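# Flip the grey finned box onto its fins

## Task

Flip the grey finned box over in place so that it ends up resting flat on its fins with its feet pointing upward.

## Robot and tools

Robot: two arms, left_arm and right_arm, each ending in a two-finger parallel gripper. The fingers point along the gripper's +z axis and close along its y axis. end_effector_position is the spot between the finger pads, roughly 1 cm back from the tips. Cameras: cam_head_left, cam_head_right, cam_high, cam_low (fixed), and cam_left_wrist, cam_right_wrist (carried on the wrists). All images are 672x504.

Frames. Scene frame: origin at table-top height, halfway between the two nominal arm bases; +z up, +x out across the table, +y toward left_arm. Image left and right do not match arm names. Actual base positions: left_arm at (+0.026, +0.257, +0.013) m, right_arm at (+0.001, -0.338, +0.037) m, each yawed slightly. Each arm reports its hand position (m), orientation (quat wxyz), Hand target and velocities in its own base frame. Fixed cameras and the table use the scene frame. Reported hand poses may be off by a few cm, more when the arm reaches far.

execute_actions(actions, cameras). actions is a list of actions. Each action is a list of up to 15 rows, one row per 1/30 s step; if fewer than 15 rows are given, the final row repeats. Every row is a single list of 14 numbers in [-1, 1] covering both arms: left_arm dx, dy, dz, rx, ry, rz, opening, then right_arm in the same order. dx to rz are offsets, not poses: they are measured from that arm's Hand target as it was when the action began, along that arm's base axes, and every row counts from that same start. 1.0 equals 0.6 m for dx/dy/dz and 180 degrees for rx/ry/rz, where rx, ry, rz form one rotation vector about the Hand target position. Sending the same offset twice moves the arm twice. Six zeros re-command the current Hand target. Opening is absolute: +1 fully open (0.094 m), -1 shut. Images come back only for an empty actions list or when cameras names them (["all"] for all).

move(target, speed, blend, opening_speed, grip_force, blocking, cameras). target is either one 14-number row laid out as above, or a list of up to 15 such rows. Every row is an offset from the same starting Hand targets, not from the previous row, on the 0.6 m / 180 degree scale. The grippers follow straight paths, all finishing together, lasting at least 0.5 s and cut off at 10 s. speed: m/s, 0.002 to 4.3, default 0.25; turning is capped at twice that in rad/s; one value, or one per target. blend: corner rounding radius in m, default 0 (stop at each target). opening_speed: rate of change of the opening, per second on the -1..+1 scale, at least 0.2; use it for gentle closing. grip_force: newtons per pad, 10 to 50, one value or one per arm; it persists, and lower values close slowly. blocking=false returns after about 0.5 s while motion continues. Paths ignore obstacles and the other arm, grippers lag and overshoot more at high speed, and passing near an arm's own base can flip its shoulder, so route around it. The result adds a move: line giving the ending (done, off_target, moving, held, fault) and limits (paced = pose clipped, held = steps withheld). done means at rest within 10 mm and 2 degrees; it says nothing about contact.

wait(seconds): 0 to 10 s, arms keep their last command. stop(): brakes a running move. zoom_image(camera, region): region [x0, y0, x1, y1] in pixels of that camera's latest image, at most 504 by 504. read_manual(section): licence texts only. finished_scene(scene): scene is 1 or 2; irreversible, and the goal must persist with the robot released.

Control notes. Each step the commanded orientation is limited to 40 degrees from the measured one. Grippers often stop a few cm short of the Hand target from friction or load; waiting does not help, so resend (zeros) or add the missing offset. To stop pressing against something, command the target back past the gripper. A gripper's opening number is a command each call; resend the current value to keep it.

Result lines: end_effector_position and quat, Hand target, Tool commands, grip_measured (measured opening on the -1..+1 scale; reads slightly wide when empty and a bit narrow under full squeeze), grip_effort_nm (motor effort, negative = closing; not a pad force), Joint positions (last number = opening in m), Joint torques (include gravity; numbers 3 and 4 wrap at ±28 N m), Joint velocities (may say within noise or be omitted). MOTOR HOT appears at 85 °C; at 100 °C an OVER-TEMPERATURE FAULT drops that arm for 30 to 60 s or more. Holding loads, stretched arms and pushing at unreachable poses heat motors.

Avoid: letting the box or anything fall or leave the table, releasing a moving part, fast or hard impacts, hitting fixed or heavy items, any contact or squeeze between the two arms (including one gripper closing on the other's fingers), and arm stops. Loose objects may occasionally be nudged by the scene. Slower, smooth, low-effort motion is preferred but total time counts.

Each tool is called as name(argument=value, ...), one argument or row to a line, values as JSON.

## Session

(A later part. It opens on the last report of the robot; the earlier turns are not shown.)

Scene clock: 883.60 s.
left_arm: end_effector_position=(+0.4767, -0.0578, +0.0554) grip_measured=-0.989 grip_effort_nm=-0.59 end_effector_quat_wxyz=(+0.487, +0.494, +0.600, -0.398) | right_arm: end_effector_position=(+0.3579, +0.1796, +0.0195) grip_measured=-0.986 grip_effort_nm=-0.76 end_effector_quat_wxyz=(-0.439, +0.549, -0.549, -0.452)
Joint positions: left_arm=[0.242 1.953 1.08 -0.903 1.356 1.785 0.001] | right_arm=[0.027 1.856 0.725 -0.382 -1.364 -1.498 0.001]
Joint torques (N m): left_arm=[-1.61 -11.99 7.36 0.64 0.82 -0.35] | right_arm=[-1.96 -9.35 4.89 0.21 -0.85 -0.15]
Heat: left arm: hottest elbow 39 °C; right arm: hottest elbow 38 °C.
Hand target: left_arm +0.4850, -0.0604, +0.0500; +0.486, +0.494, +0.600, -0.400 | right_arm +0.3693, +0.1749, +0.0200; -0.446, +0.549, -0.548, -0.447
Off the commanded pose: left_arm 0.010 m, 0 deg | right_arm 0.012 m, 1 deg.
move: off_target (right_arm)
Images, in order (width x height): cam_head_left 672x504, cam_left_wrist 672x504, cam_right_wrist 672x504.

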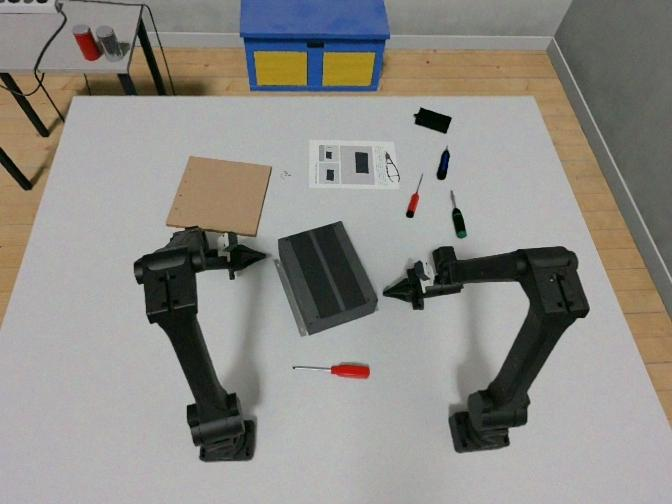

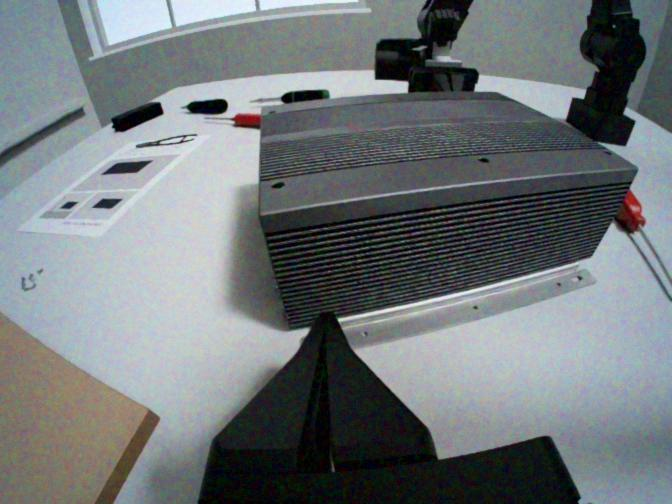

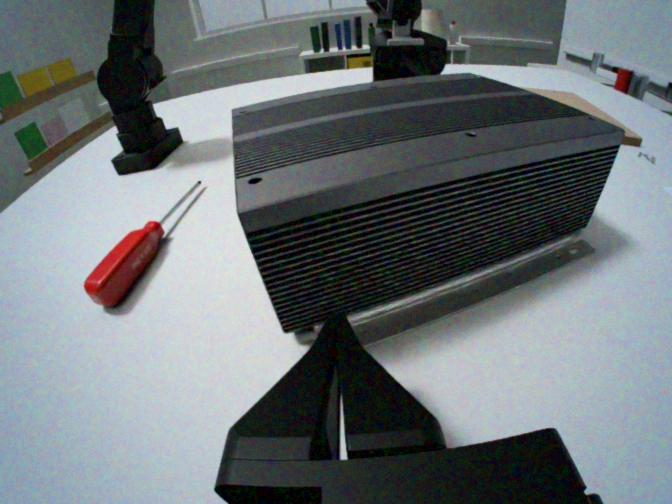

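move(
  target=[
    [0.0,-0.06,0,0,0,0,-1, 0,0.05,0,0,0,0,-1],
    [0.038,-0.1327,0,0,0,0,-1, -0.032,0.1135,0,0,0,0,-1],
  ],
  speed=0.05,
  blend=[0.005,0],
  cameras=["cam_head_left","cam_left_wrist","cam_right_wrist"],
)

zoom_image(
  camera="cam_head_left",
  region=[260, 190, 400, 340],
)

Scene clock: 898.77 s.
left_arm: end_effector_position=(+0.5135, -0.1162, +0.0460) grip_measured=-0.989 grip_effort_nm=-0.60 end_effector_quat_wxyz=(+0.492, +0.482, +0.611, -0.391) | right_arm: end_effector_position=(+0.3529, +0.2268, +0.0146) grip_measured=-0.986 grip_effort_nm=-0.75 end_effector_quat_wxyz=(-0.445, +0.534, -0.567, -0.441)
Joint positions: left_arm=[0.105 1.937 0.976 -0.077 1.324 1.021 0.001] | right_arm=[0.164 1.861 0.574 0.446 -1.278 -0.793 0.001]
Joint torques (N m): left_arm=[-4.72 -14.97 5.33 1.74 0.65 -0.34] | right_arm=[2.14 -10.75 3.38 2.3 -0.89 0.08]
Heat: left arm: hottest elbow 38 °C; right arm: hottest elbow 37 °C.
Hand target: left_arm +0.5080, -0.1398, +0.0501; +0.486, +0.494, +0.600, -0.400 | right_arm +0.3500, +0.2431, +0.0200; -0.446, +0.549, -0.548, -0.447
Off the commanded pose: left_arm 0.025 m, 2 deg | right_arm 0.017 m, 3 deg.
move: off_target (left_arm, right_arm)
Images, in order (width x height): cam_head_left 672x504, cam_left_wrist 672x504, cam_right_wrist 672x504.

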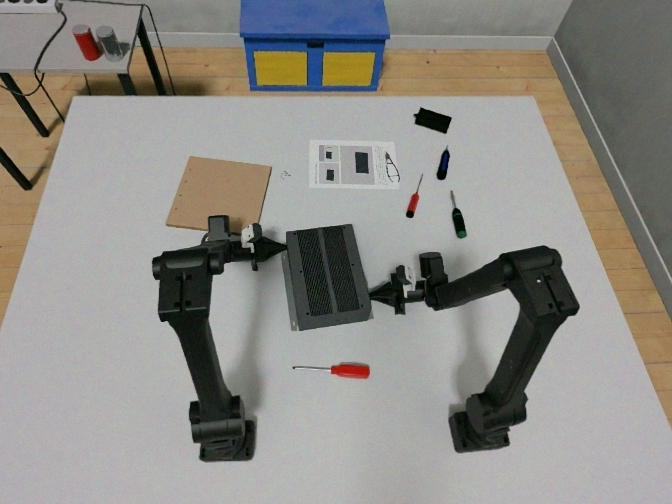

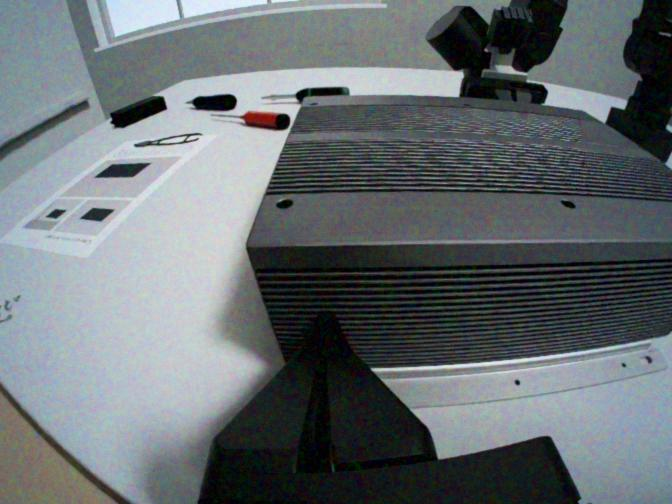

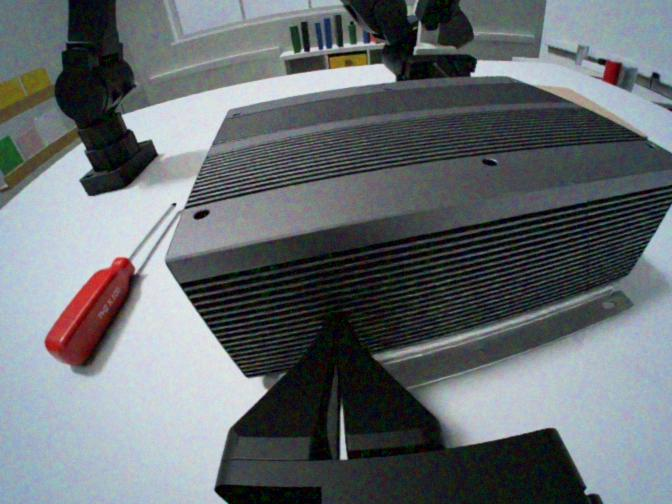

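Scaled by 3.360.

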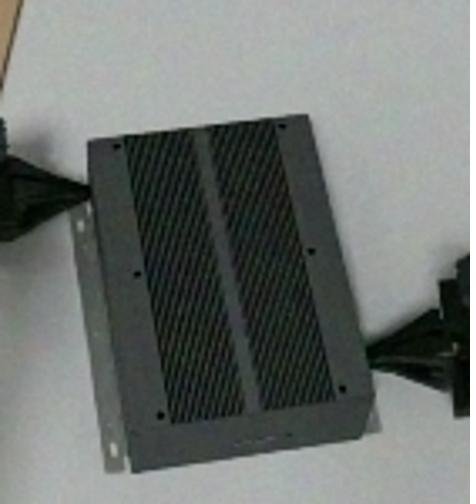

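execute_actions(
  actions=[],
  cameras=["cam_head_left"],
)

Scene clock: 940.17 s.
left_arm: end_effector_position=(+0.5135, -0.1162, +0.0460) grip_measured=-0.989 grip_effort_nm=-0.60 end_effector_quat_wxyz=(+0.492, +0.481, +0.611, -0.391) | right_arm: end_effector_position=(+0.3530, +0.2268, +0.0146) grip_measured=-0.986 grip_effort_nm=-0.76 end_effector_quat_wxyz=(-0.445, +0.534, -0.567, -0.441)
Joint positions: left_arm=[0.105 1.937 0.976 -0.077 1.324 1.02 0.001] | right_arm=[0.164 1.861 0.574 0.446 -1.278 -0.793 0.001]
Joint velocities: within noise
Joint torques (N m): left_arm=[-4.66 -14.97 5.27 1.81 0.64 -0.32] | right_arm=[2.67 -10.4 3.77 2.29 -0.86 0.06]
Heat: left arm: hottest elbow 38 °C; right arm: hottest elbow 36 °C.
Hand target: left_arm +0.5080, -0.1398, +0.0501; +0.486, +0.494, +0.600, -0.400 | right_arm +0.3500, +0.2431, +0.0201; -0.446, +0.549, -0.548, -0.447
Tool commands: left_gripper/opening=-1.0 right_gripper/opening=-1.0
Off the commanded pose: left_arm 0.025 m, 2 deg | right_arm 0.017 m, 3 deg.
Images, in order (width x height): cam_head_left 672x504.

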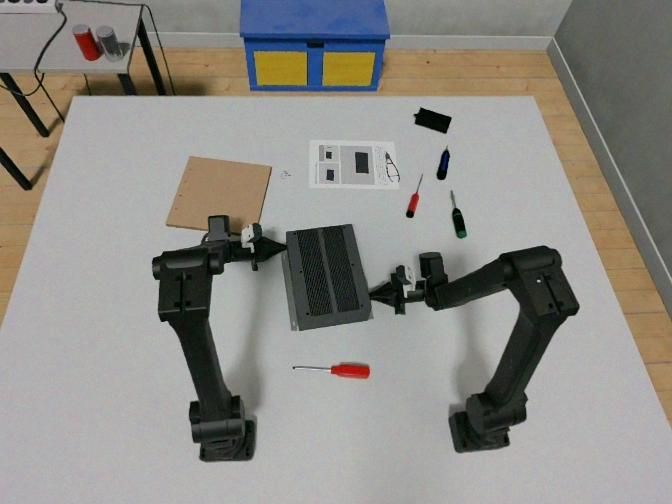

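move(
  target=[0.0083, -0.02, 0, 0, 0, 0, -1, -0.01, 0.02, 0, 0, 0, 0, -1],
  speed=0.04,
  cameras=["cam_head_left"],
)

zoom_image(
  camera="cam_head_left",
  region=[260, 190, 400, 340],
)

Scene clock: 946.77 s.
left_arm: end_effector_position=(+0.5203, -0.1267, +0.0471) grip_measured=-0.989 grip_effort_nm=-0.60 end_effector_quat_wxyz=(+0.492, +0.482, +0.614, -0.385) | right_arm: end_effector_position=(+0.3445, +0.2394, +0.0144) grip_measured=-0.986 grip_effort_nm=-0.76 end_effector_quat_wxyz=(-0.443, +0.534, -0.567, -0.444)
Joint positions: left_arm=[0.08 1.937 0.971 0.016 1.298 0.934 0.001] | right_arm=[0.203 1.868 0.55 0.557 -1.256 -0.705 0.001]
Joint torques (N m): left_arm=[-4.78 -14.56 5.41 1.94 1.08 -0.32] | right_arm=[2.49 -10.46 3.62 2.52 -0.62 0.06]
Heat: left arm: hottest elbow 38 °C; right arm: hottest elbow 35 °C.
Hand target: left_arm +0.5128, -0.1519, +0.0500; +0.486, +0.494, +0.600, -0.400 | right_arm +0.3440, +0.2551, +0.0200; -0.446, +0.549, -0.548, -0.447
Off the commanded pose: left_arm 0.026 m, 3 deg | right_arm 0.017 m, 3 deg.
move: off_target (left_arm, right_arm)
Images, in order (width x height): cam_head_left 672x504.

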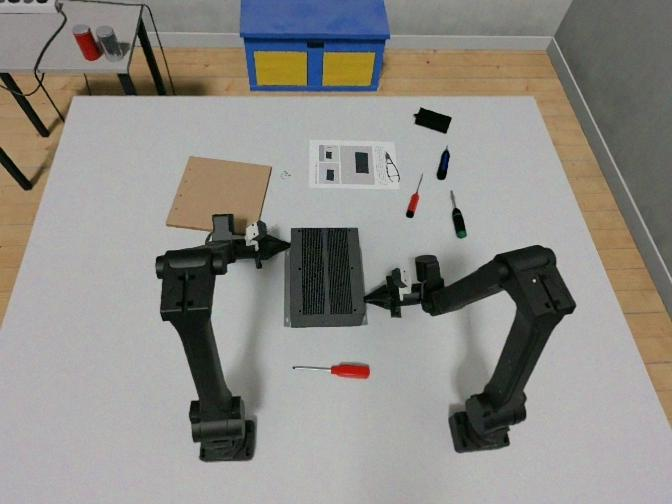

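Scaled by 3.360.

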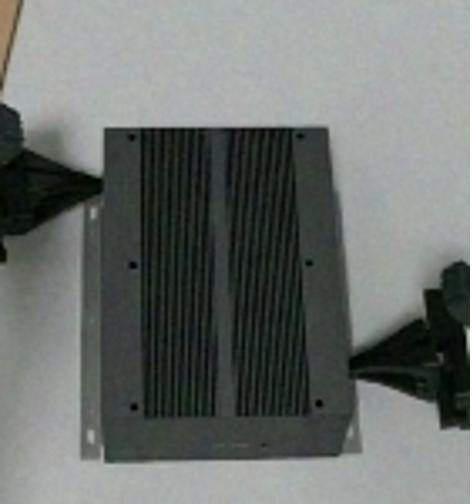

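move(
  target=[
    [0, 0.1333, 0, 0, 0, 0, -1, 0, -0.1, 0, 0, 0, 0, -1],
    [-0.3, 0.1333, 0, 0, 0, 0, -1, -0.05, -0.1, 0, 0, 0, 0, -1],
  ],
  speed=0.15,
  blend=0.02,
  cameras=["cam_head_left", "cam_left_wrist", "cam_right_wrist"],
)

zoom_image(
  camera="cam_left_wrist",
  region=[100, 100, 604, 504],
)

zoom_image(
  camera="cam_right_wrist",
  region=[100, 100, 604, 504],
)

zoom_image(
  camera="cam_head_left",
  region=[260, 190, 400, 340],
)

Scene clock: 982.07 s.
left_arm: end_effector_position=(+0.3260, -0.0773, +0.0529) grip_measured=-0.989 grip_effort_nm=-0.59 end_effector_quat_wxyz=(+0.485, +0.495, +0.599, -0.402) | right_arm: end_effector_position=(+0.3126, +0.1977, +0.0174) grip_measured=-0.986 grip_effort_nm=-0.75 end_effector_quat_wxyz=(-0.442, +0.547, -0.548, -0.452)
Joint positions: left_arm=[0.298 1.758 0.686 -0.976 1.335 2.059 0.001] | right_arm=[0.088 1.794 0.535 0.05 -1.356 -1.188 0.001]
Joint torques (N m): left_arm=[0.03 -7.18 5.48 -0.59 0.55 -0.07] | right_arm=[-1.44 -9.93 2.48 0.77 -0.56 -0.18]
Heat: left arm: hottest elbow 37 °C; right arm: hottest elbow 35 °C.
Hand target: left_arm +0.3328, -0.0720, +0.0500; +0.486, +0.494, +0.600, -0.400 | right_arm +0.3141, +0.1951, +0.0200; -0.446, +0.549, -0.548, -0.447
Off the commanded pose: left_arm 0.009 m, 0 deg | right_arm 0.004 m, 1 deg.
move: done
Images, in order (width x height): cam_head_left 672x504, cam_left_wrist 672x504, cam_right_wrist 672x504.

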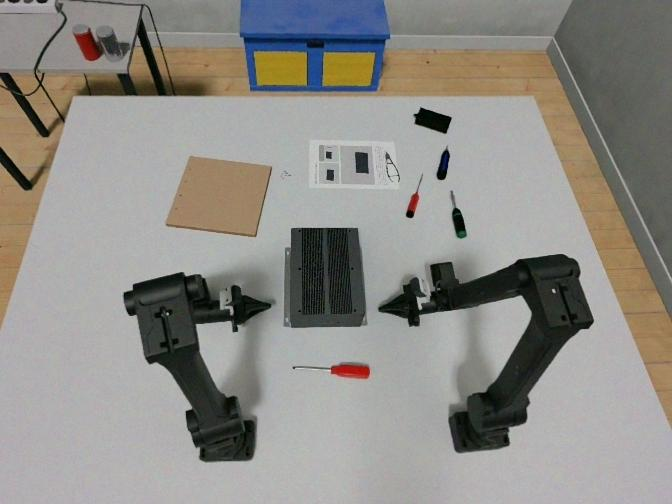

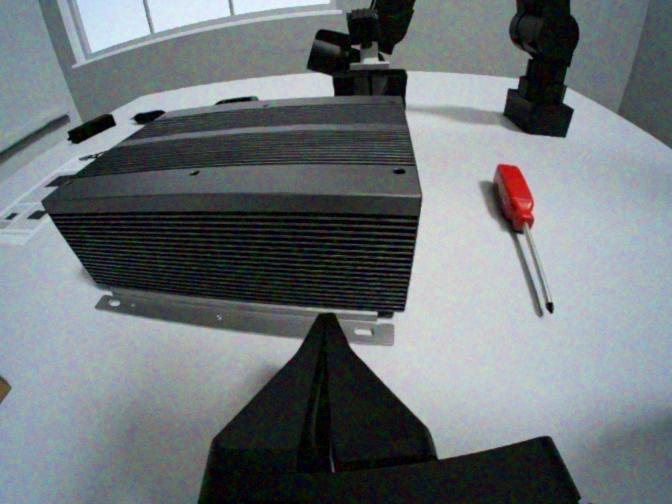

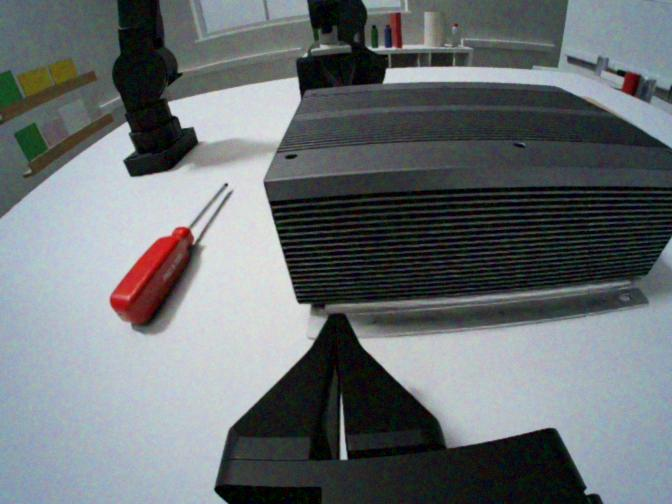

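Scaled by 1.000.

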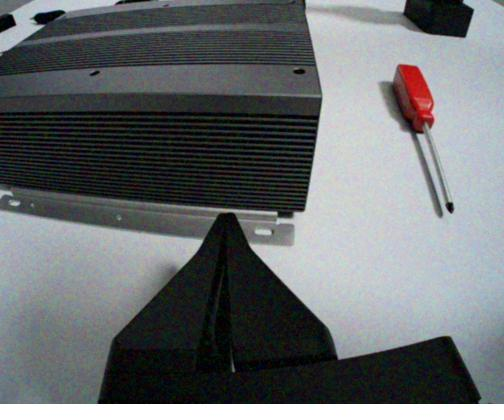

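Scaled by 1.000.

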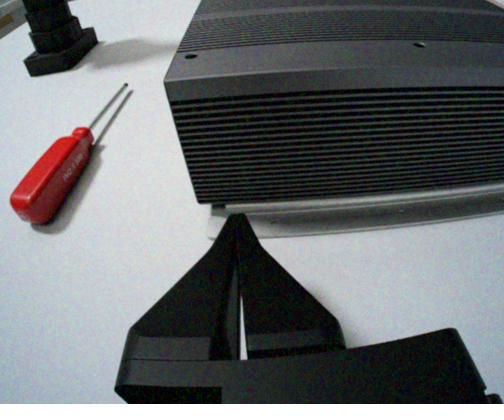

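Scaled by 3.360.

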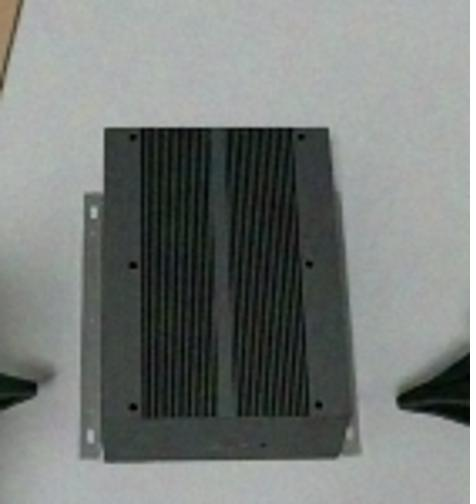

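move(
  target=[0.007, -0.0883, -0.0133, 0, 0, 0, -1, 0.029, 0.0682, -0.0033, 0, 0, 0, -1],
  speed=0.08,
  cameras=["cam_head_left", "cam_left_wrist", "cam_right_wrist"],
)

Scene clock: 1070.40 s.
left_arm: end_effector_position=(+0.3374, -0.1220, +0.0391) grip_measured=-0.989 grip_effort_nm=-0.59 end_effector_quat_wxyz=(+0.485, +0.491, +0.602, -0.402) | right_arm: end_effector_position=(+0.3352, +0.2312, +0.0214) grip_measured=-0.986 grip_effort_nm=-0.76 end_effector_quat_wxyz=(-0.451, +0.547, -0.549, -0.443)
Joint positions: left_arm=[0.148 1.702 0.545 -0.202 1.359 1.346 0.001] | right_arm=[0.182 1.834 0.535 0.475 -1.293 -0.81 0.001]
Joint torques (N m): left_arm=[-1.61 -9.35 3.66 1.37 0.62 -0.34] | right_arm=[1.44 -9 2.47 1.89 -0.43 0.06]
Heat: left arm: hottest elbow 37 °C; right arm: hottest elbow 34 °C.
Hand target: left_arm +0.3370, -0.1250, +0.0420; +0.486, +0.494, +0.600, -0.400 | right_arm +0.3315, +0.2361, +0.0180; -0.446, +0.549, -0.548, -0.447
Off the commanded pose: left_arm 0.004 m, 1 deg | right_arm 0.007 m, 1 deg.
move: done
Images, in order (width x height): cam_head_left 672x504, cam_left_wrist 672x504, cam_right_wrist 672x504.

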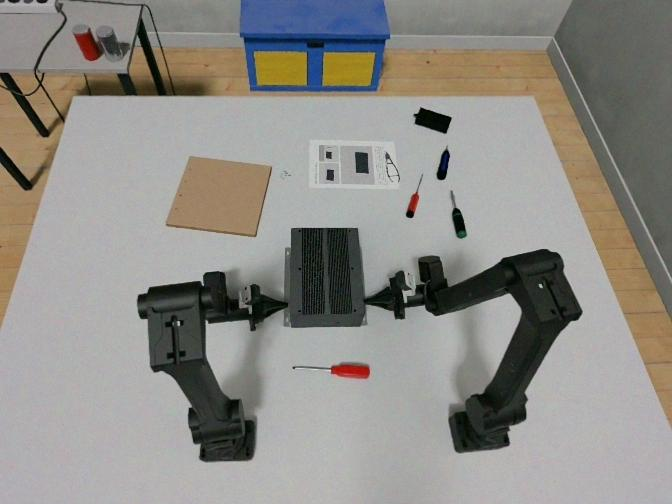

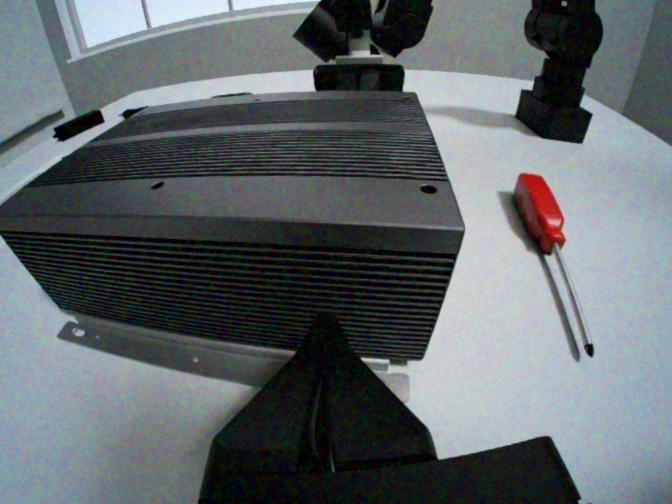

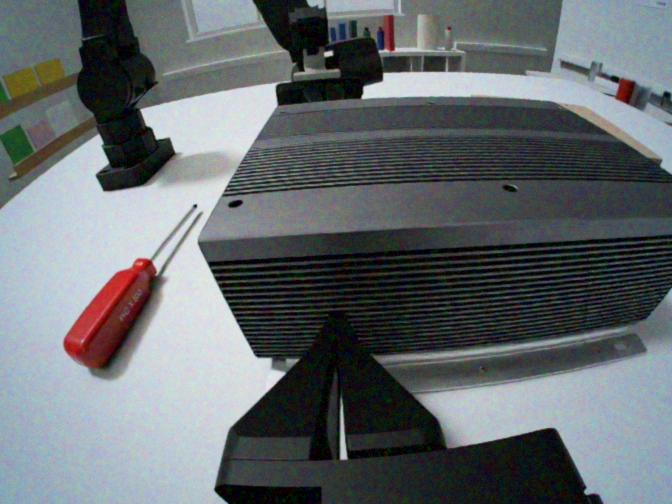

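move(
  target=[-0.0468, -0.088, 0.0017, 0, 0, -0.0503, -1, -0.0698, 0.0947, 0, 0, 0, 0.0547, -1],
  speed=0.05,
  cameras=["cam_head_left"],
)

zoom_image(
  camera="cam_head_left",
  region=[260, 190, 400, 340],
)

Scene clock: 1097.43 s.
left_arm: end_effector_position=(+0.3333, -0.1304, +0.0394) grip_measured=-0.989 grip_effort_nm=-0.59 end_effector_quat_wxyz=(+0.477, +0.510, +0.595, -0.397) | right_arm: end_effector_position=(+0.3263, +0.2414, +0.0213) grip_measured=-0.986 grip_effort_nm=-0.75 end_effector_quat_wxyz=(-0.443, +0.558, -0.539, -0.449)
Joint positions: left_arm=[0.121 1.686 0.546 -0.231 1.335 1.38 0.001] | right_arm=[0.213 1.829 0.535 0.456 -1.293 -0.829 0.001]
Joint torques (N m): left_arm=[-11.28 -8.82 3.19 -0.08 1.66 -0.09] | right_arm=[10.46 -9.11 2.88 0.88 -0.9 -0.16]
Heat: left arm: hottest elbow 36 °C; right arm: hottest elbow 33 °C.
Hand target: left_arm +0.3090, -0.1778, +0.0430; +0.453, +0.540, +0.559, -0.437 | right_arm +0.2896, +0.2928, +0.0180; -0.406, +0.594, -0.499, -0.484
Off the commanded pose: left_arm 0.053 m, 8 deg | right_arm 0.063 m, 8 deg.
move: off_target (left_arm, right_arm)
Images, in order (width x height): cam_head_left 672x504.

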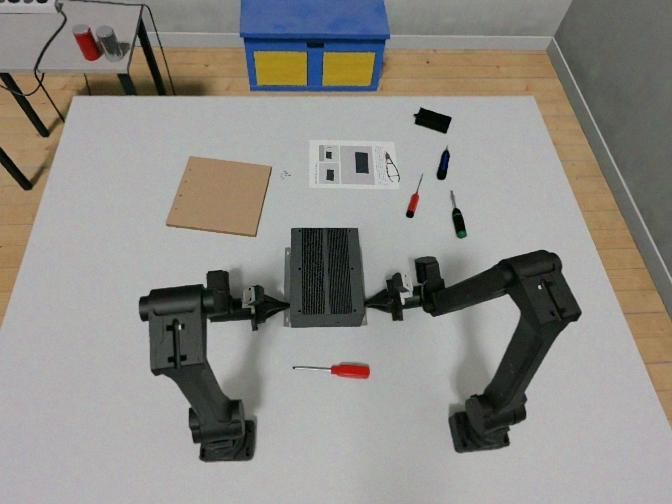

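Scaled by 3.360.

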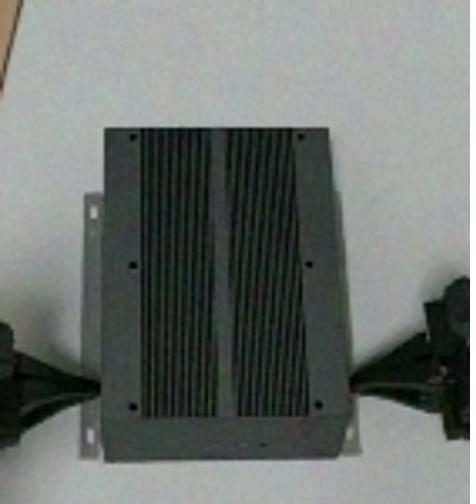

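move(
  target=[0.0197, -0.0032, 0.0367, 0, 0, 0, -1, 0.0197, 0.0034, 0.0367, 0, 0, 0, -1],
  speed=0.05,
)

move(
  target=[0.0164, -0.0027, 0.0333, 0, 0, 0, -1, 0.0164, 0.0028, 0.0333, 0, 0, 0, -1],
  speed=0.05,
  cameras=["cam_head_left", "cam_left_wrist", "cam_right_wrist"],
)

zoom_image(
  camera="cam_head_left",
  region=[260, 190, 400, 340],
)

Scene clock: 1109.27 s.
left_arm: end_effector_position=(+0.3330, -0.1304, +0.0407) grip_measured=-0.989 grip_effort_nm=-0.59 end_effector_quat_wxyz=(+0.459, +0.510, +0.610, -0.397) | right_arm: end_effector_position=(+0.3206, +0.2418, +0.0229) grip_measured=-0.986 grip_effort_nm=-0.76 end_effector_quat_wxyz=(-0.422, +0.552, -0.556, -0.457)
Joint positions: left_arm=[0.116 1.665 0.558 -0.3 1.3 1.384 0.001] | right_arm=[0.22 1.795 0.535 0.353 -1.278 -0.842 0.001]
Joint torques (N m): left_arm=[-11.69 -11.05 5.08 0.12 3.07 -0.32] | right_arm=[9.93 -11.34 5.44 1.37 -1.63 0.01]
Heat: left arm: hottest elbow 36 °C; right arm: hottest elbow 34 °C.
Hand target: left_arm +0.3208, -0.1797, +0.0651; +0.453, +0.540, +0.559, -0.437 | right_arm +0.3014, +0.2949, +0.0400; -0.406, +0.594, -0.499, -0.484
Off the commanded pose: left_arm 0.056 m, 8 deg | right_arm 0.059 m, 9 deg.
move: off_target (left_arm, right_arm)

Scene clock: 1110.43 s.
left_arm: end_effector_position=(+0.3280, -0.1321, +0.0440) grip_measured=-0.989 grip_effort_nm=-0.59 end_effector_quat_wxyz=(+0.439, +0.502, +0.625, -0.405) | right_arm: end_effector_position=(+0.3152, +0.2405, +0.0261) grip_measured=-0.986 grip_effort_nm=-0.76 end_effector_quat_wxyz=(-0.400, +0.541, -0.575, -0.466)
Joint positions: left_arm=[0.109 1.638 0.559 -0.362 1.278 1.366 0.001] | right_arm=[0.221 1.761 0.535 0.254 -1.268 -0.842 0.001]
Joint torques (N m): left_arm=[-11.52 -12.34 7.46 0.18 4.04 -0.36] | right_arm=[10.46 -13.1 7.46 1.84 -2.35 0.01]
Heat: left arm: hottest elbow 36 °C; right arm: hottest elbow 34 °C.
Hand target: left_arm +0.3306, -0.1813, +0.0850; +0.453, +0.540, +0.559, -0.437 | right_arm +0.3112, +0.2965, +0.0600; -0.406, +0.594, -0.499, -0.484
Off the commanded pose: left_arm 0.064 m, 10 deg | right_arm 0.066 m, 11 deg.
move: off_target (left_arm, right_arm)
Images, in order (width x height): cam_head_left 672x504, cam_left_wrist 672x504, cam_right_wrist 672x504.

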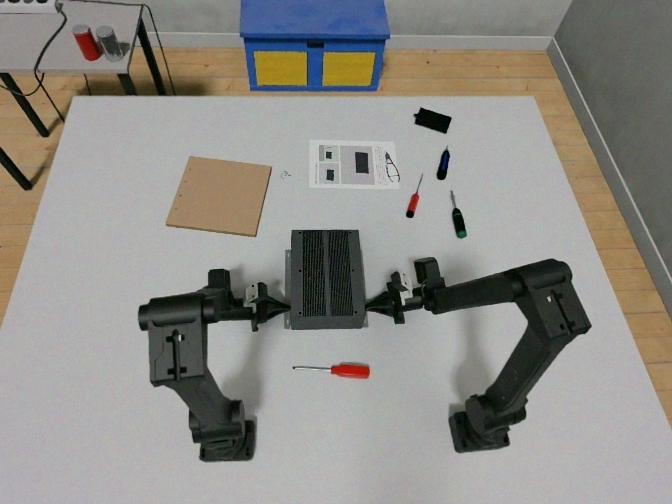

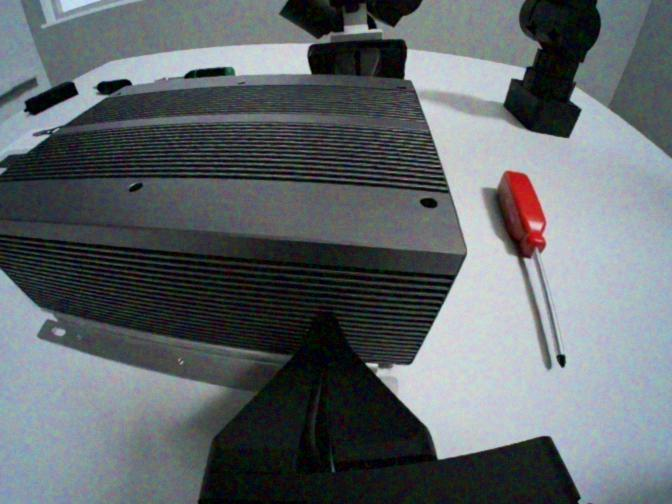

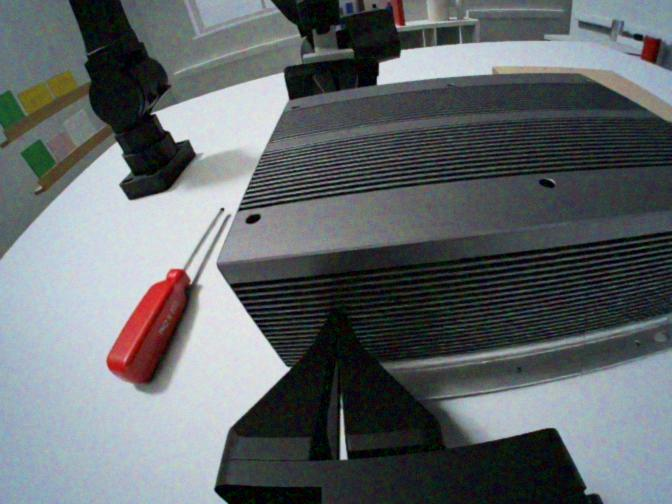

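Scaled by 3.360.

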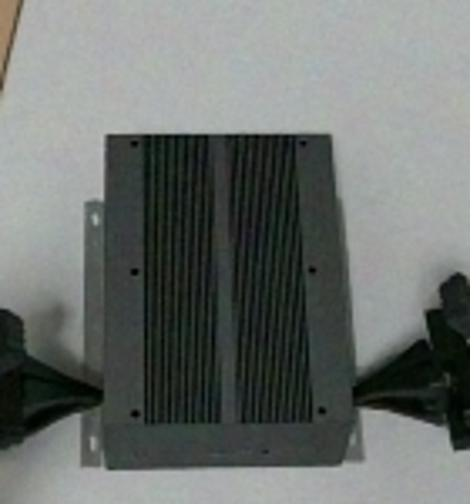

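move(
  target=[0.025, -0.004, 0.025, 0, 0, 0, -1, 0.025, 0.0043, 0.025, 0, 0, 0, -1],
  speed=0.05,
)

move(
  target=[0.02, -0.0032, 0.025, 0, 0, 0, -1, 0.02, 0.0034, 0.025, 0, 0, 0, -1],
  speed=0.05,
  cameras=["cam_head_left", "cam_left_wrist", "cam_right_wrist"],
)

zoom_image(
  camera="cam_head_left",
  region=[260, 190, 400, 340],
)

Scene clock: 1121.00 s.
left_arm: end_effector_position=(+0.3362, -0.1314, +0.0544) grip_measured=-0.989 grip_effort_nm=-0.59 end_effector_quat_wxyz=(+0.433, +0.496, +0.631, -0.410) | right_arm: end_effector_position=(+0.3176, +0.2414, +0.0362) grip_measured=-0.986 grip_effort_nm=-0.76 end_effector_quat_wxyz=(-0.388, +0.535, -0.581, -0.475)
Joint positions: left_arm=[0.108 1.619 0.588 -0.413 1.277 1.345 0.001] | right_arm=[0.221 1.727 0.554 0.167 -1.273 -0.843 0.001]
Joint torques (N m): left_arm=[-11.87 -12.57 8.94 0.57 4.09 -0.34] | right_arm=[9.58 -12.57 9.68 1.78 -2.32 -0.11]
Heat: left arm: hottest wrist yaw 45 °C; right arm: hottest elbow 35 °C.
Hand target: left_arm +0.3456, -0.1837, +0.1001; +0.453, +0.540, +0.559, -0.437 | right_arm +0.3261, +0.2991, +0.0749; -0.406, +0.593, -0.499, -0.484
Off the commanded pose: left_arm 0.070 m, 10 deg | right_arm 0.070 m, 12 deg.
move: off_target (left_arm, right_arm)

Scene clock: 1122.40 s.
left_arm: end_effector_position=(+0.3572, -0.1302, +0.0774) grip_measured=-0.989 grip_effort_nm=-0.59 end_effector_quat_wxyz=(+0.444, +0.497, +0.625, -0.408) | right_arm: end_effector_position=(+0.3242, +0.2429, +0.0463) grip_measured=-0.986 grip_effort_nm=-0.76 end_effector_quat_wxyz=(+0.380, -0.532, +0.587, +0.479)
Joint positions: left_arm=[0.107 1.59 0.643 -0.452 1.289 1.32 0.001] | right_arm=[0.221 1.7 0.584 0.082 -1.272 -0.851 0.001]
Joint torques (N m): left_arm=[-12.1 -11.93 8.55 0.81 3.51 -0.32] | right_arm=[8.94 -11.93 10.84 2.1 -2.59 -0.2]
Heat: left arm: hottest wrist yaw 46 °C; right arm: hottest elbow 35 °C.
Hand target: left_arm +0.3577, -0.1855, +0.1152; +0.453, +0.540, +0.559, -0.437 | right_arm +0.3381, +0.3011, +0.0900; +0.406, -0.594, +0.499, +0.484
Off the commanded pose: left_arm 0.067 m, 10 deg | right_arm 0.074 m, 13 deg.
move: off_target (left_arm, right_arm)
Images, in order (width x height): cam_head_left 672x504, cam_left_wrist 672x504, cam_right_wrist 672x504.

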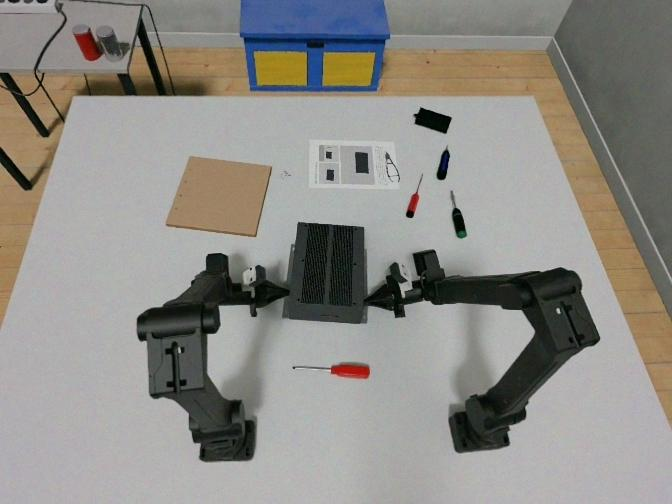

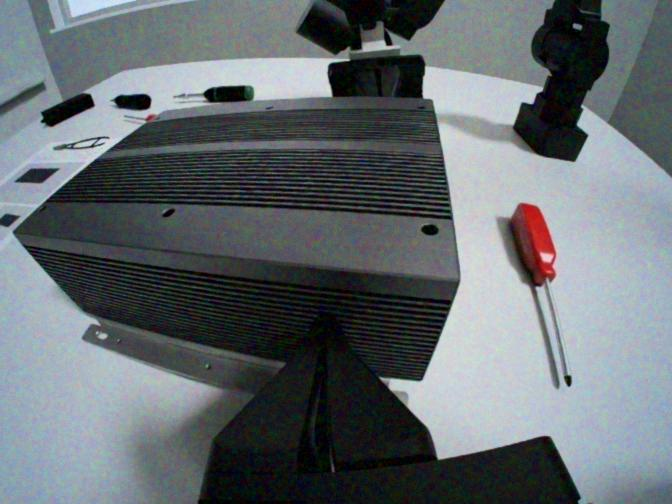

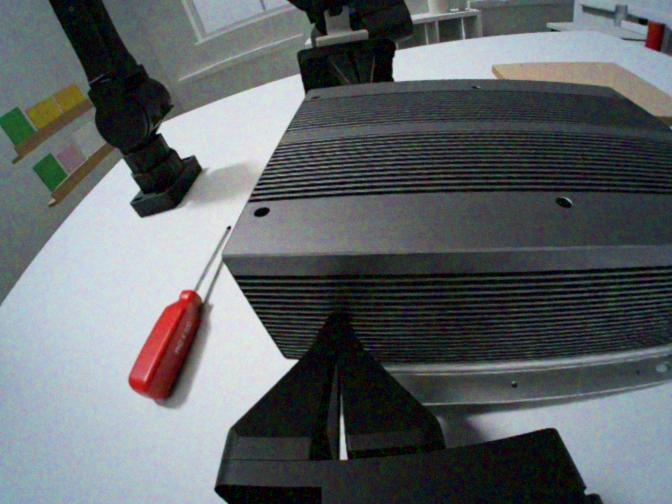

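Scaled by 3.360.

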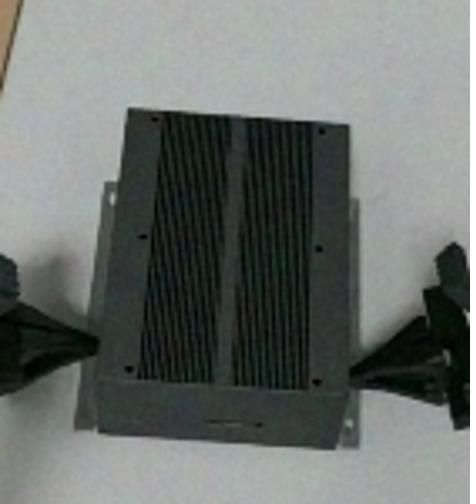

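move(
  target=[-0.012, 0.002, 0, 0, 0, 0, -1, 0.035, 0.006, 0.022, 0, 0, 0, -1],
  speed=0.05,
  cameras=["cam_head_left", "cam_left_wrist", "cam_right_wrist"],
)

zoom_image(
  camera="cam_head_left",
  region=[260, 190, 400, 340],
)

Scene clock: 1131.63 s.
left_arm: end_effector_position=(+0.3567, -0.1302, +0.0786) grip_measured=-0.989 grip_effort_nm=-0.59 end_effector_quat_wxyz=(+0.445, +0.499, +0.623, -0.405) | right_arm: end_effector_position=(+0.3232, +0.2434, +0.0481) grip_measured=-0.986 grip_effort_nm=-0.76 end_effector_quat_wxyz=(+0.360, -0.524, +0.594, +0.494)
Joint positions: left_arm=[0.107 1.585 0.643 -0.458 1.288 1.329 0.001] | right_arm=[0.221 1.7 0.609 -0.024 -1.285 -0.88 0.001]
Joint torques (N m): left_arm=[-11.87 -12.4 7.42 0.77 3.57 -0.3] | right_arm=[8.41 -13.74 13.46 2.32 -2.31 -0.15]
Heat: left arm: hottest wrist yaw 50 °C; right arm: hottest elbow 38 °C.
Hand target: left_arm +0.3505, -0.1843, +0.1151; +0.453, +0.540, +0.559, -0.437 | right_arm +0.3591, +0.3047, +0.1032; +0.406, -0.594, +0.499, +0.484
Off the commanded pose: left_arm 0.066 m, 9 deg | right_arm 0.090 m, 15 deg.
move: off_target (left_arm, right_arm)
Images, in order (width x height): cam_head_left 672x504, cam_left_wrist 672x504, cam_right_wrist 672x504.

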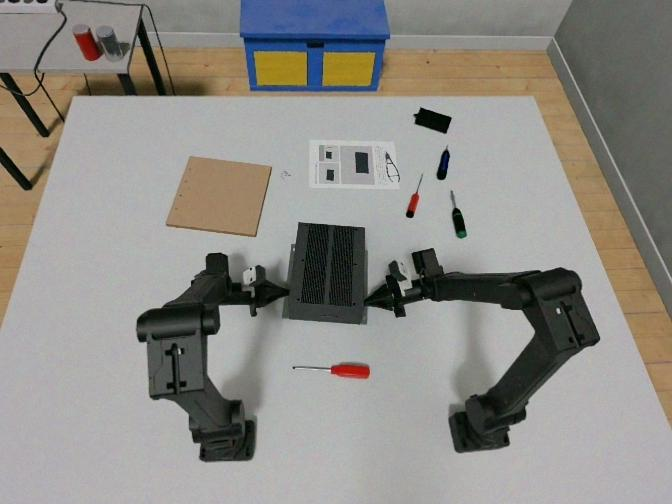

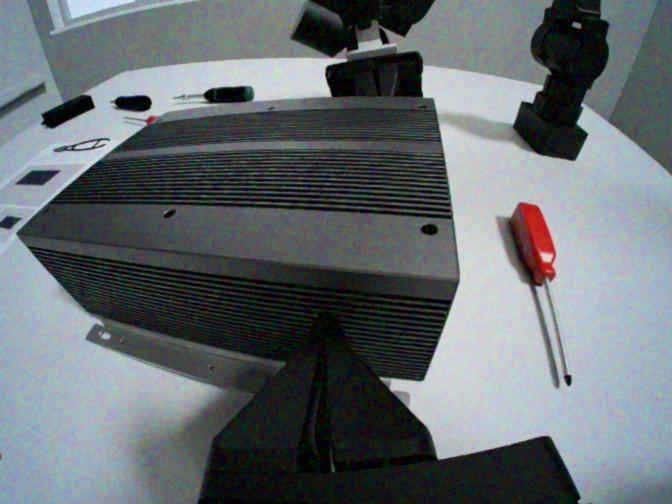

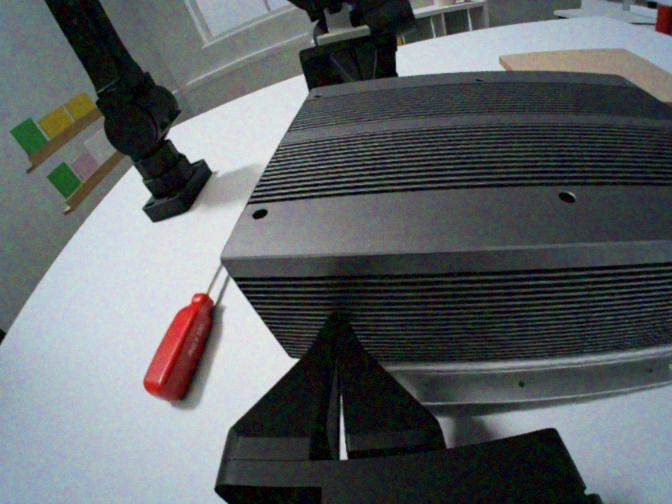

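Scaled by 3.360.

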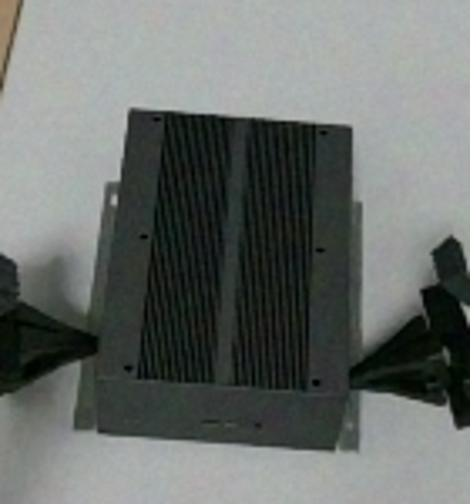

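move(
  target=[0, 0, 0, 0, 0, 0, -1, 0.008, 0.0014, 0.015, 0, 0, 0, -1],
  speed=0.03,
)

move(
  target=[0, 0, 0, 0, 0, 0, -1, 0.008, 0.0014, 0.015, 0, 0, 0, -1],
  speed=0.03,
  cameras=["cam_head_left", "cam_left_wrist", "cam_right_wrist"],
)

zoom_image(
  camera="cam_head_left",
  region=[260, 190, 400, 340],
)

Scene clock: 1151.30 s.
left_arm: end_effector_position=(+0.3569, -0.1302, +0.0801) grip_measured=-0.989 grip_effort_nm=-0.59 end_effector_quat_wxyz=(+0.446, +0.500, +0.622, -0.404) | right_arm: end_effector_position=(+0.3240, +0.2436, +0.0500) grip_measured=-0.986 grip_effort_nm=-0.76 end_effector_quat_wxyz=(+0.353, -0.521, +0.597, +0.497)
Joint positions: left_arm=[0.107 1.58 0.643 -0.458 1.288 1.329 0.001] | right_arm=[0.221 1.696 0.622 -0.069 -1.285 -0.891 0.001]
Joint torques (N m): left_arm=[-12.04 -11.99 7.46 0.76 3.56 -0.3] | right_arm=[8.53 -14.74 14.11 2.55 -2.33 -0.19]
Heat: left arm: hottest wrist yaw 57 °C; right arm: hottest elbow 41 °C.
Hand target: left_arm +0.3505, -0.1843, +0.1151; +0.453, +0.540, +0.559, -0.437 | right_arm +0.3641, +0.3056, +0.1123; +0.406, -0.594, +0.499, +0.484
Off the commanded pose: left_arm 0.065 m, 9 deg | right_arm 0.096 m, 15 deg.
move: off_target (left_arm, right_arm)

Scene clock: 1152.47 s.
left_arm: end_effector_position=(+0.3584, -0.1302, +0.0835) grip_measured=-0.989 grip_effort_nm=-0.59 end_effector_quat_wxyz=(+0.450, +0.502, +0.620, -0.403) | right_arm: end_effector_position=(+0.3256, +0.2436, +0.0541) grip_measured=-0.986 grip_effort_nm=-0.75 end_effector_quat_wxyz=(+0.347, -0.520, +0.601, +0.498)
Joint positions: left_arm=[0.107 1.573 0.646 -0.455 1.291 1.326 0.001] | right_arm=[0.221 1.684 0.635 -0.117 -1.28 -0.902 0.001]
Joint torques (N m): left_arm=[-11.81 -11.52 7.35 0.75 3.37 -0.3] | right_arm=[7.71 -14.51 14.75 2.51 -2.73 -0.2]
Heat: left arm: hottest wrist yaw 57 °C; right arm: hottest elbow 42 °C.
Hand target: left_arm +0.3504, -0.1843, +0.1150; +0.453, +0.540, +0.559, -0.437 | right_arm +0.3688, +0.3065, +0.1213; +0.406, -0.594, +0.499, +0.484
Off the commanded pose: left_arm 0.063 m, 9 deg | right_arm 0.102 m, 16 deg.
move: off_target (left_arm, right_arm)
Images, in order (width x height): cam_head_left 672x504, cam_left_wrist 672x504, cam_right_wrist 672x504.

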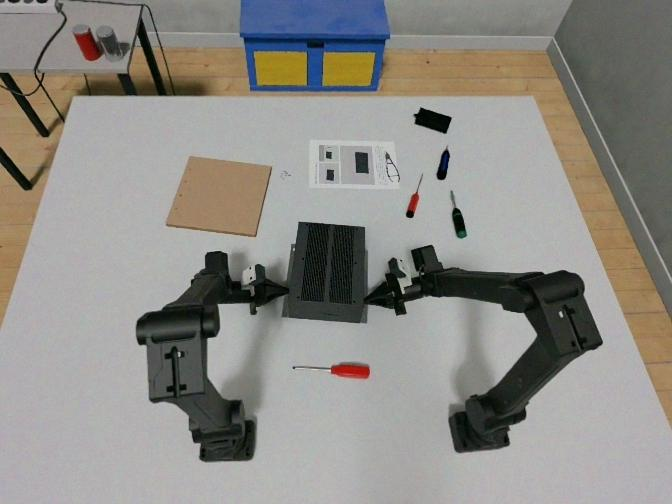

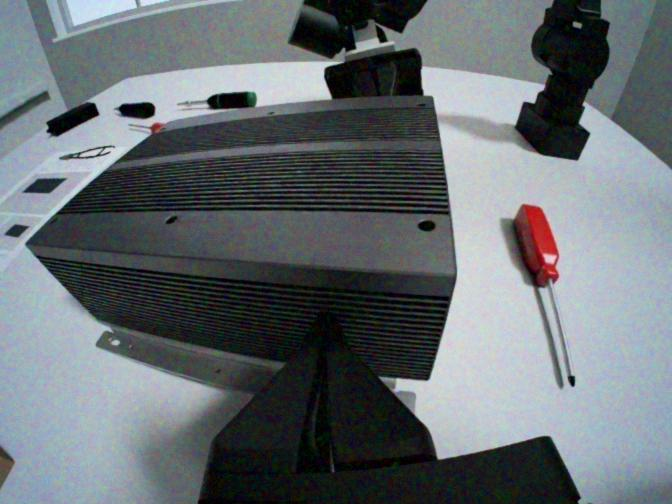

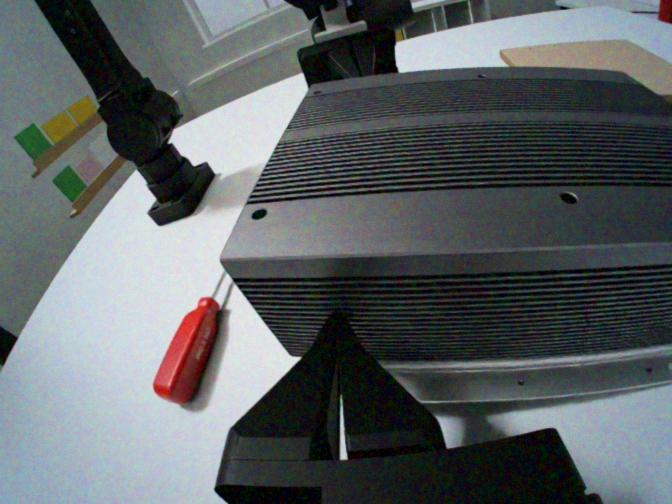

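Scaled by 3.360.

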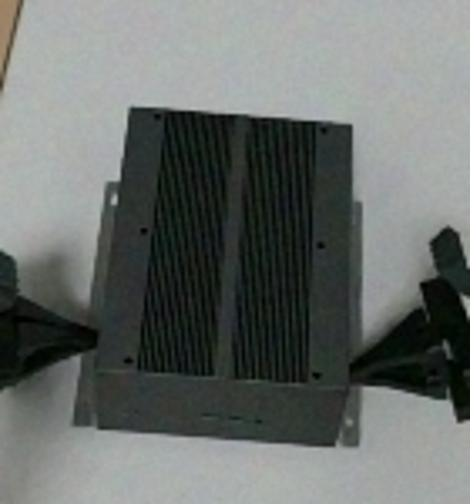

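move(
  target=[-0.01, 0.0016, 0, 0, 0, 0, -1, 0.022, 0.0038, 0.02, 0, 0, 0, -1],
  speed=0.03,
)

move(
  target=[-0.01, 0.0016, 0, 0, 0, 0, -1, 0.022, 0.0038, 0.02, 0, 0, 0, -1],
  speed=0.03,
  cameras=["cam_head_left", "cam_right_wrist"],
)

zoom_image(
  camera="cam_head_left",
  region=[260, 190, 400, 340],
)

Scene clock: 1168.53 s.
left_arm: end_effector_position=(+0.3603, -0.1302, +0.0887) grip_measured=-0.989 grip_effort_nm=-0.59 end_effector_quat_wxyz=(+0.456, +0.507, +0.614, -0.398) | right_arm: end_effector_position=(+0.3270, +0.2440, +0.0598) grip_measured=-0.986 grip_effort_nm=-0.75 end_effector_quat_wxyz=(+0.336, -0.517, +0.605, +0.503)
Joint positions: left_arm=[0.107 1.563 0.651 -0.462 1.295 1.339 0.001] | right_arm=[0.221 1.673 0.658 -0.201 -1.282 -0.928 0.001]
Joint torques (N m): left_arm=[-11.63 -11.34 6.2 0.55 3.22 -0.29] | right_arm=[8.41 -14.97 16.5 2.78 -2.87 -0.17]
Heat: left arm: hottest wrist yaw 60 °C; right arm: hottest elbow 50 °C.
Hand target: left_arm +0.3444, -0.1833, +0.1150; +0.453, +0.540, +0.559, -0.437 | right_arm +0.3819, +0.3087, +0.1332; +0.406, -0.594, +0.499, +0.484
Off the commanded pose: left_arm 0.061 m, 9 deg | right_arm 0.112 m, 17 deg.
move: off_target (left_arm, right_arm)

Scene clock: 1170.23 s.
left_arm: end_effector_position=(+0.3623, -0.1286, +0.0954) grip_measured=-0.989 grip_effort_nm=-0.59 end_effector_quat_wxyz=(+0.464, +0.513, +0.608, -0.391) | right_arm: end_effector_position=(+0.3336, +0.2452, +0.0672) grip_measured=-0.986 grip_effort_nm=-0.75 end_effector_quat_wxyz=(+0.329, -0.519, +0.608, +0.503)
Joint positions: left_arm=[0.111 1.545 0.655 -0.468 1.296 1.351 0.001] | right_arm=[0.221 1.665 0.693 -0.283 -1.275 -0.956 0.001]
Joint torques (N m): left_arm=[-11.58 -10.99 5.24 0.23 3.13 -0.27] | right_arm=[7.3 -14.74 17.52 2.96 -3.26 -0.12]
Heat: left arm: hottest wrist yaw 60 °C; right arm: hottest elbow 51 °C.
Hand target: left_arm +0.3385, -0.1824, +0.1151; +0.453, +0.540, +0.559, -0.437 | right_arm +0.3952, +0.3110, +0.1453; +0.406, -0.594, +0.499, +0.484
Off the commanded pose: left_arm 0.062 m, 8 deg | right_arm 0.119 m, 18 deg.
move: off_target (left_arm, right_arm)
Images, in order (width x height): cam_head_left 672x504, cam_right_wrist 672x504.

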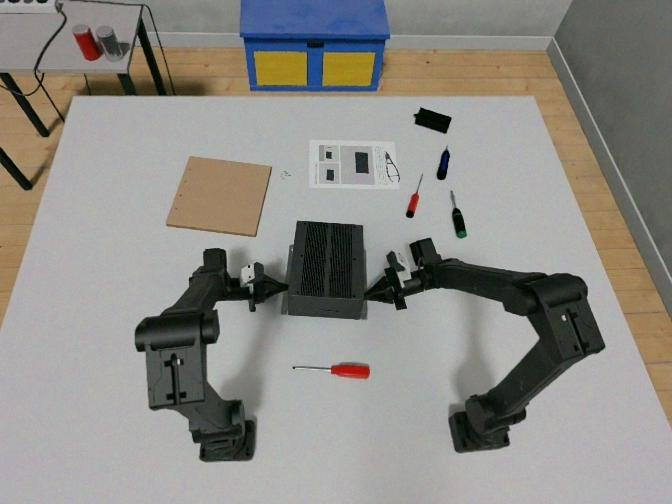

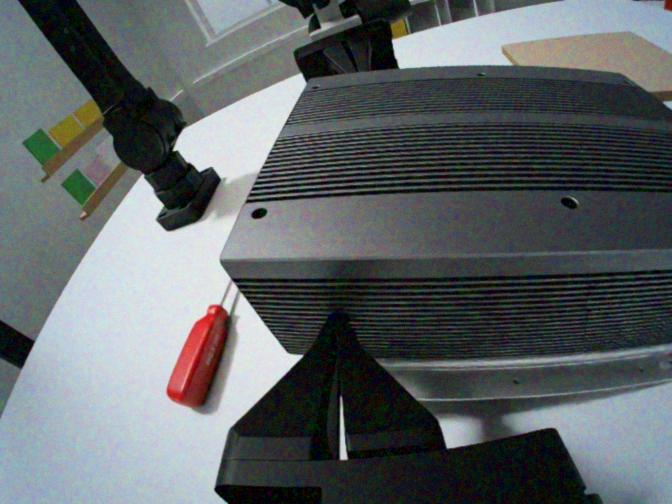

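Scaled by 3.360.

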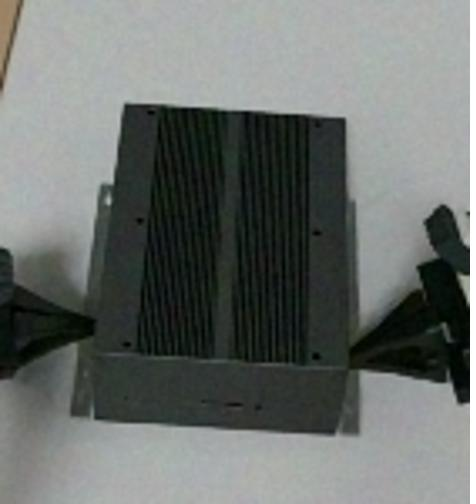

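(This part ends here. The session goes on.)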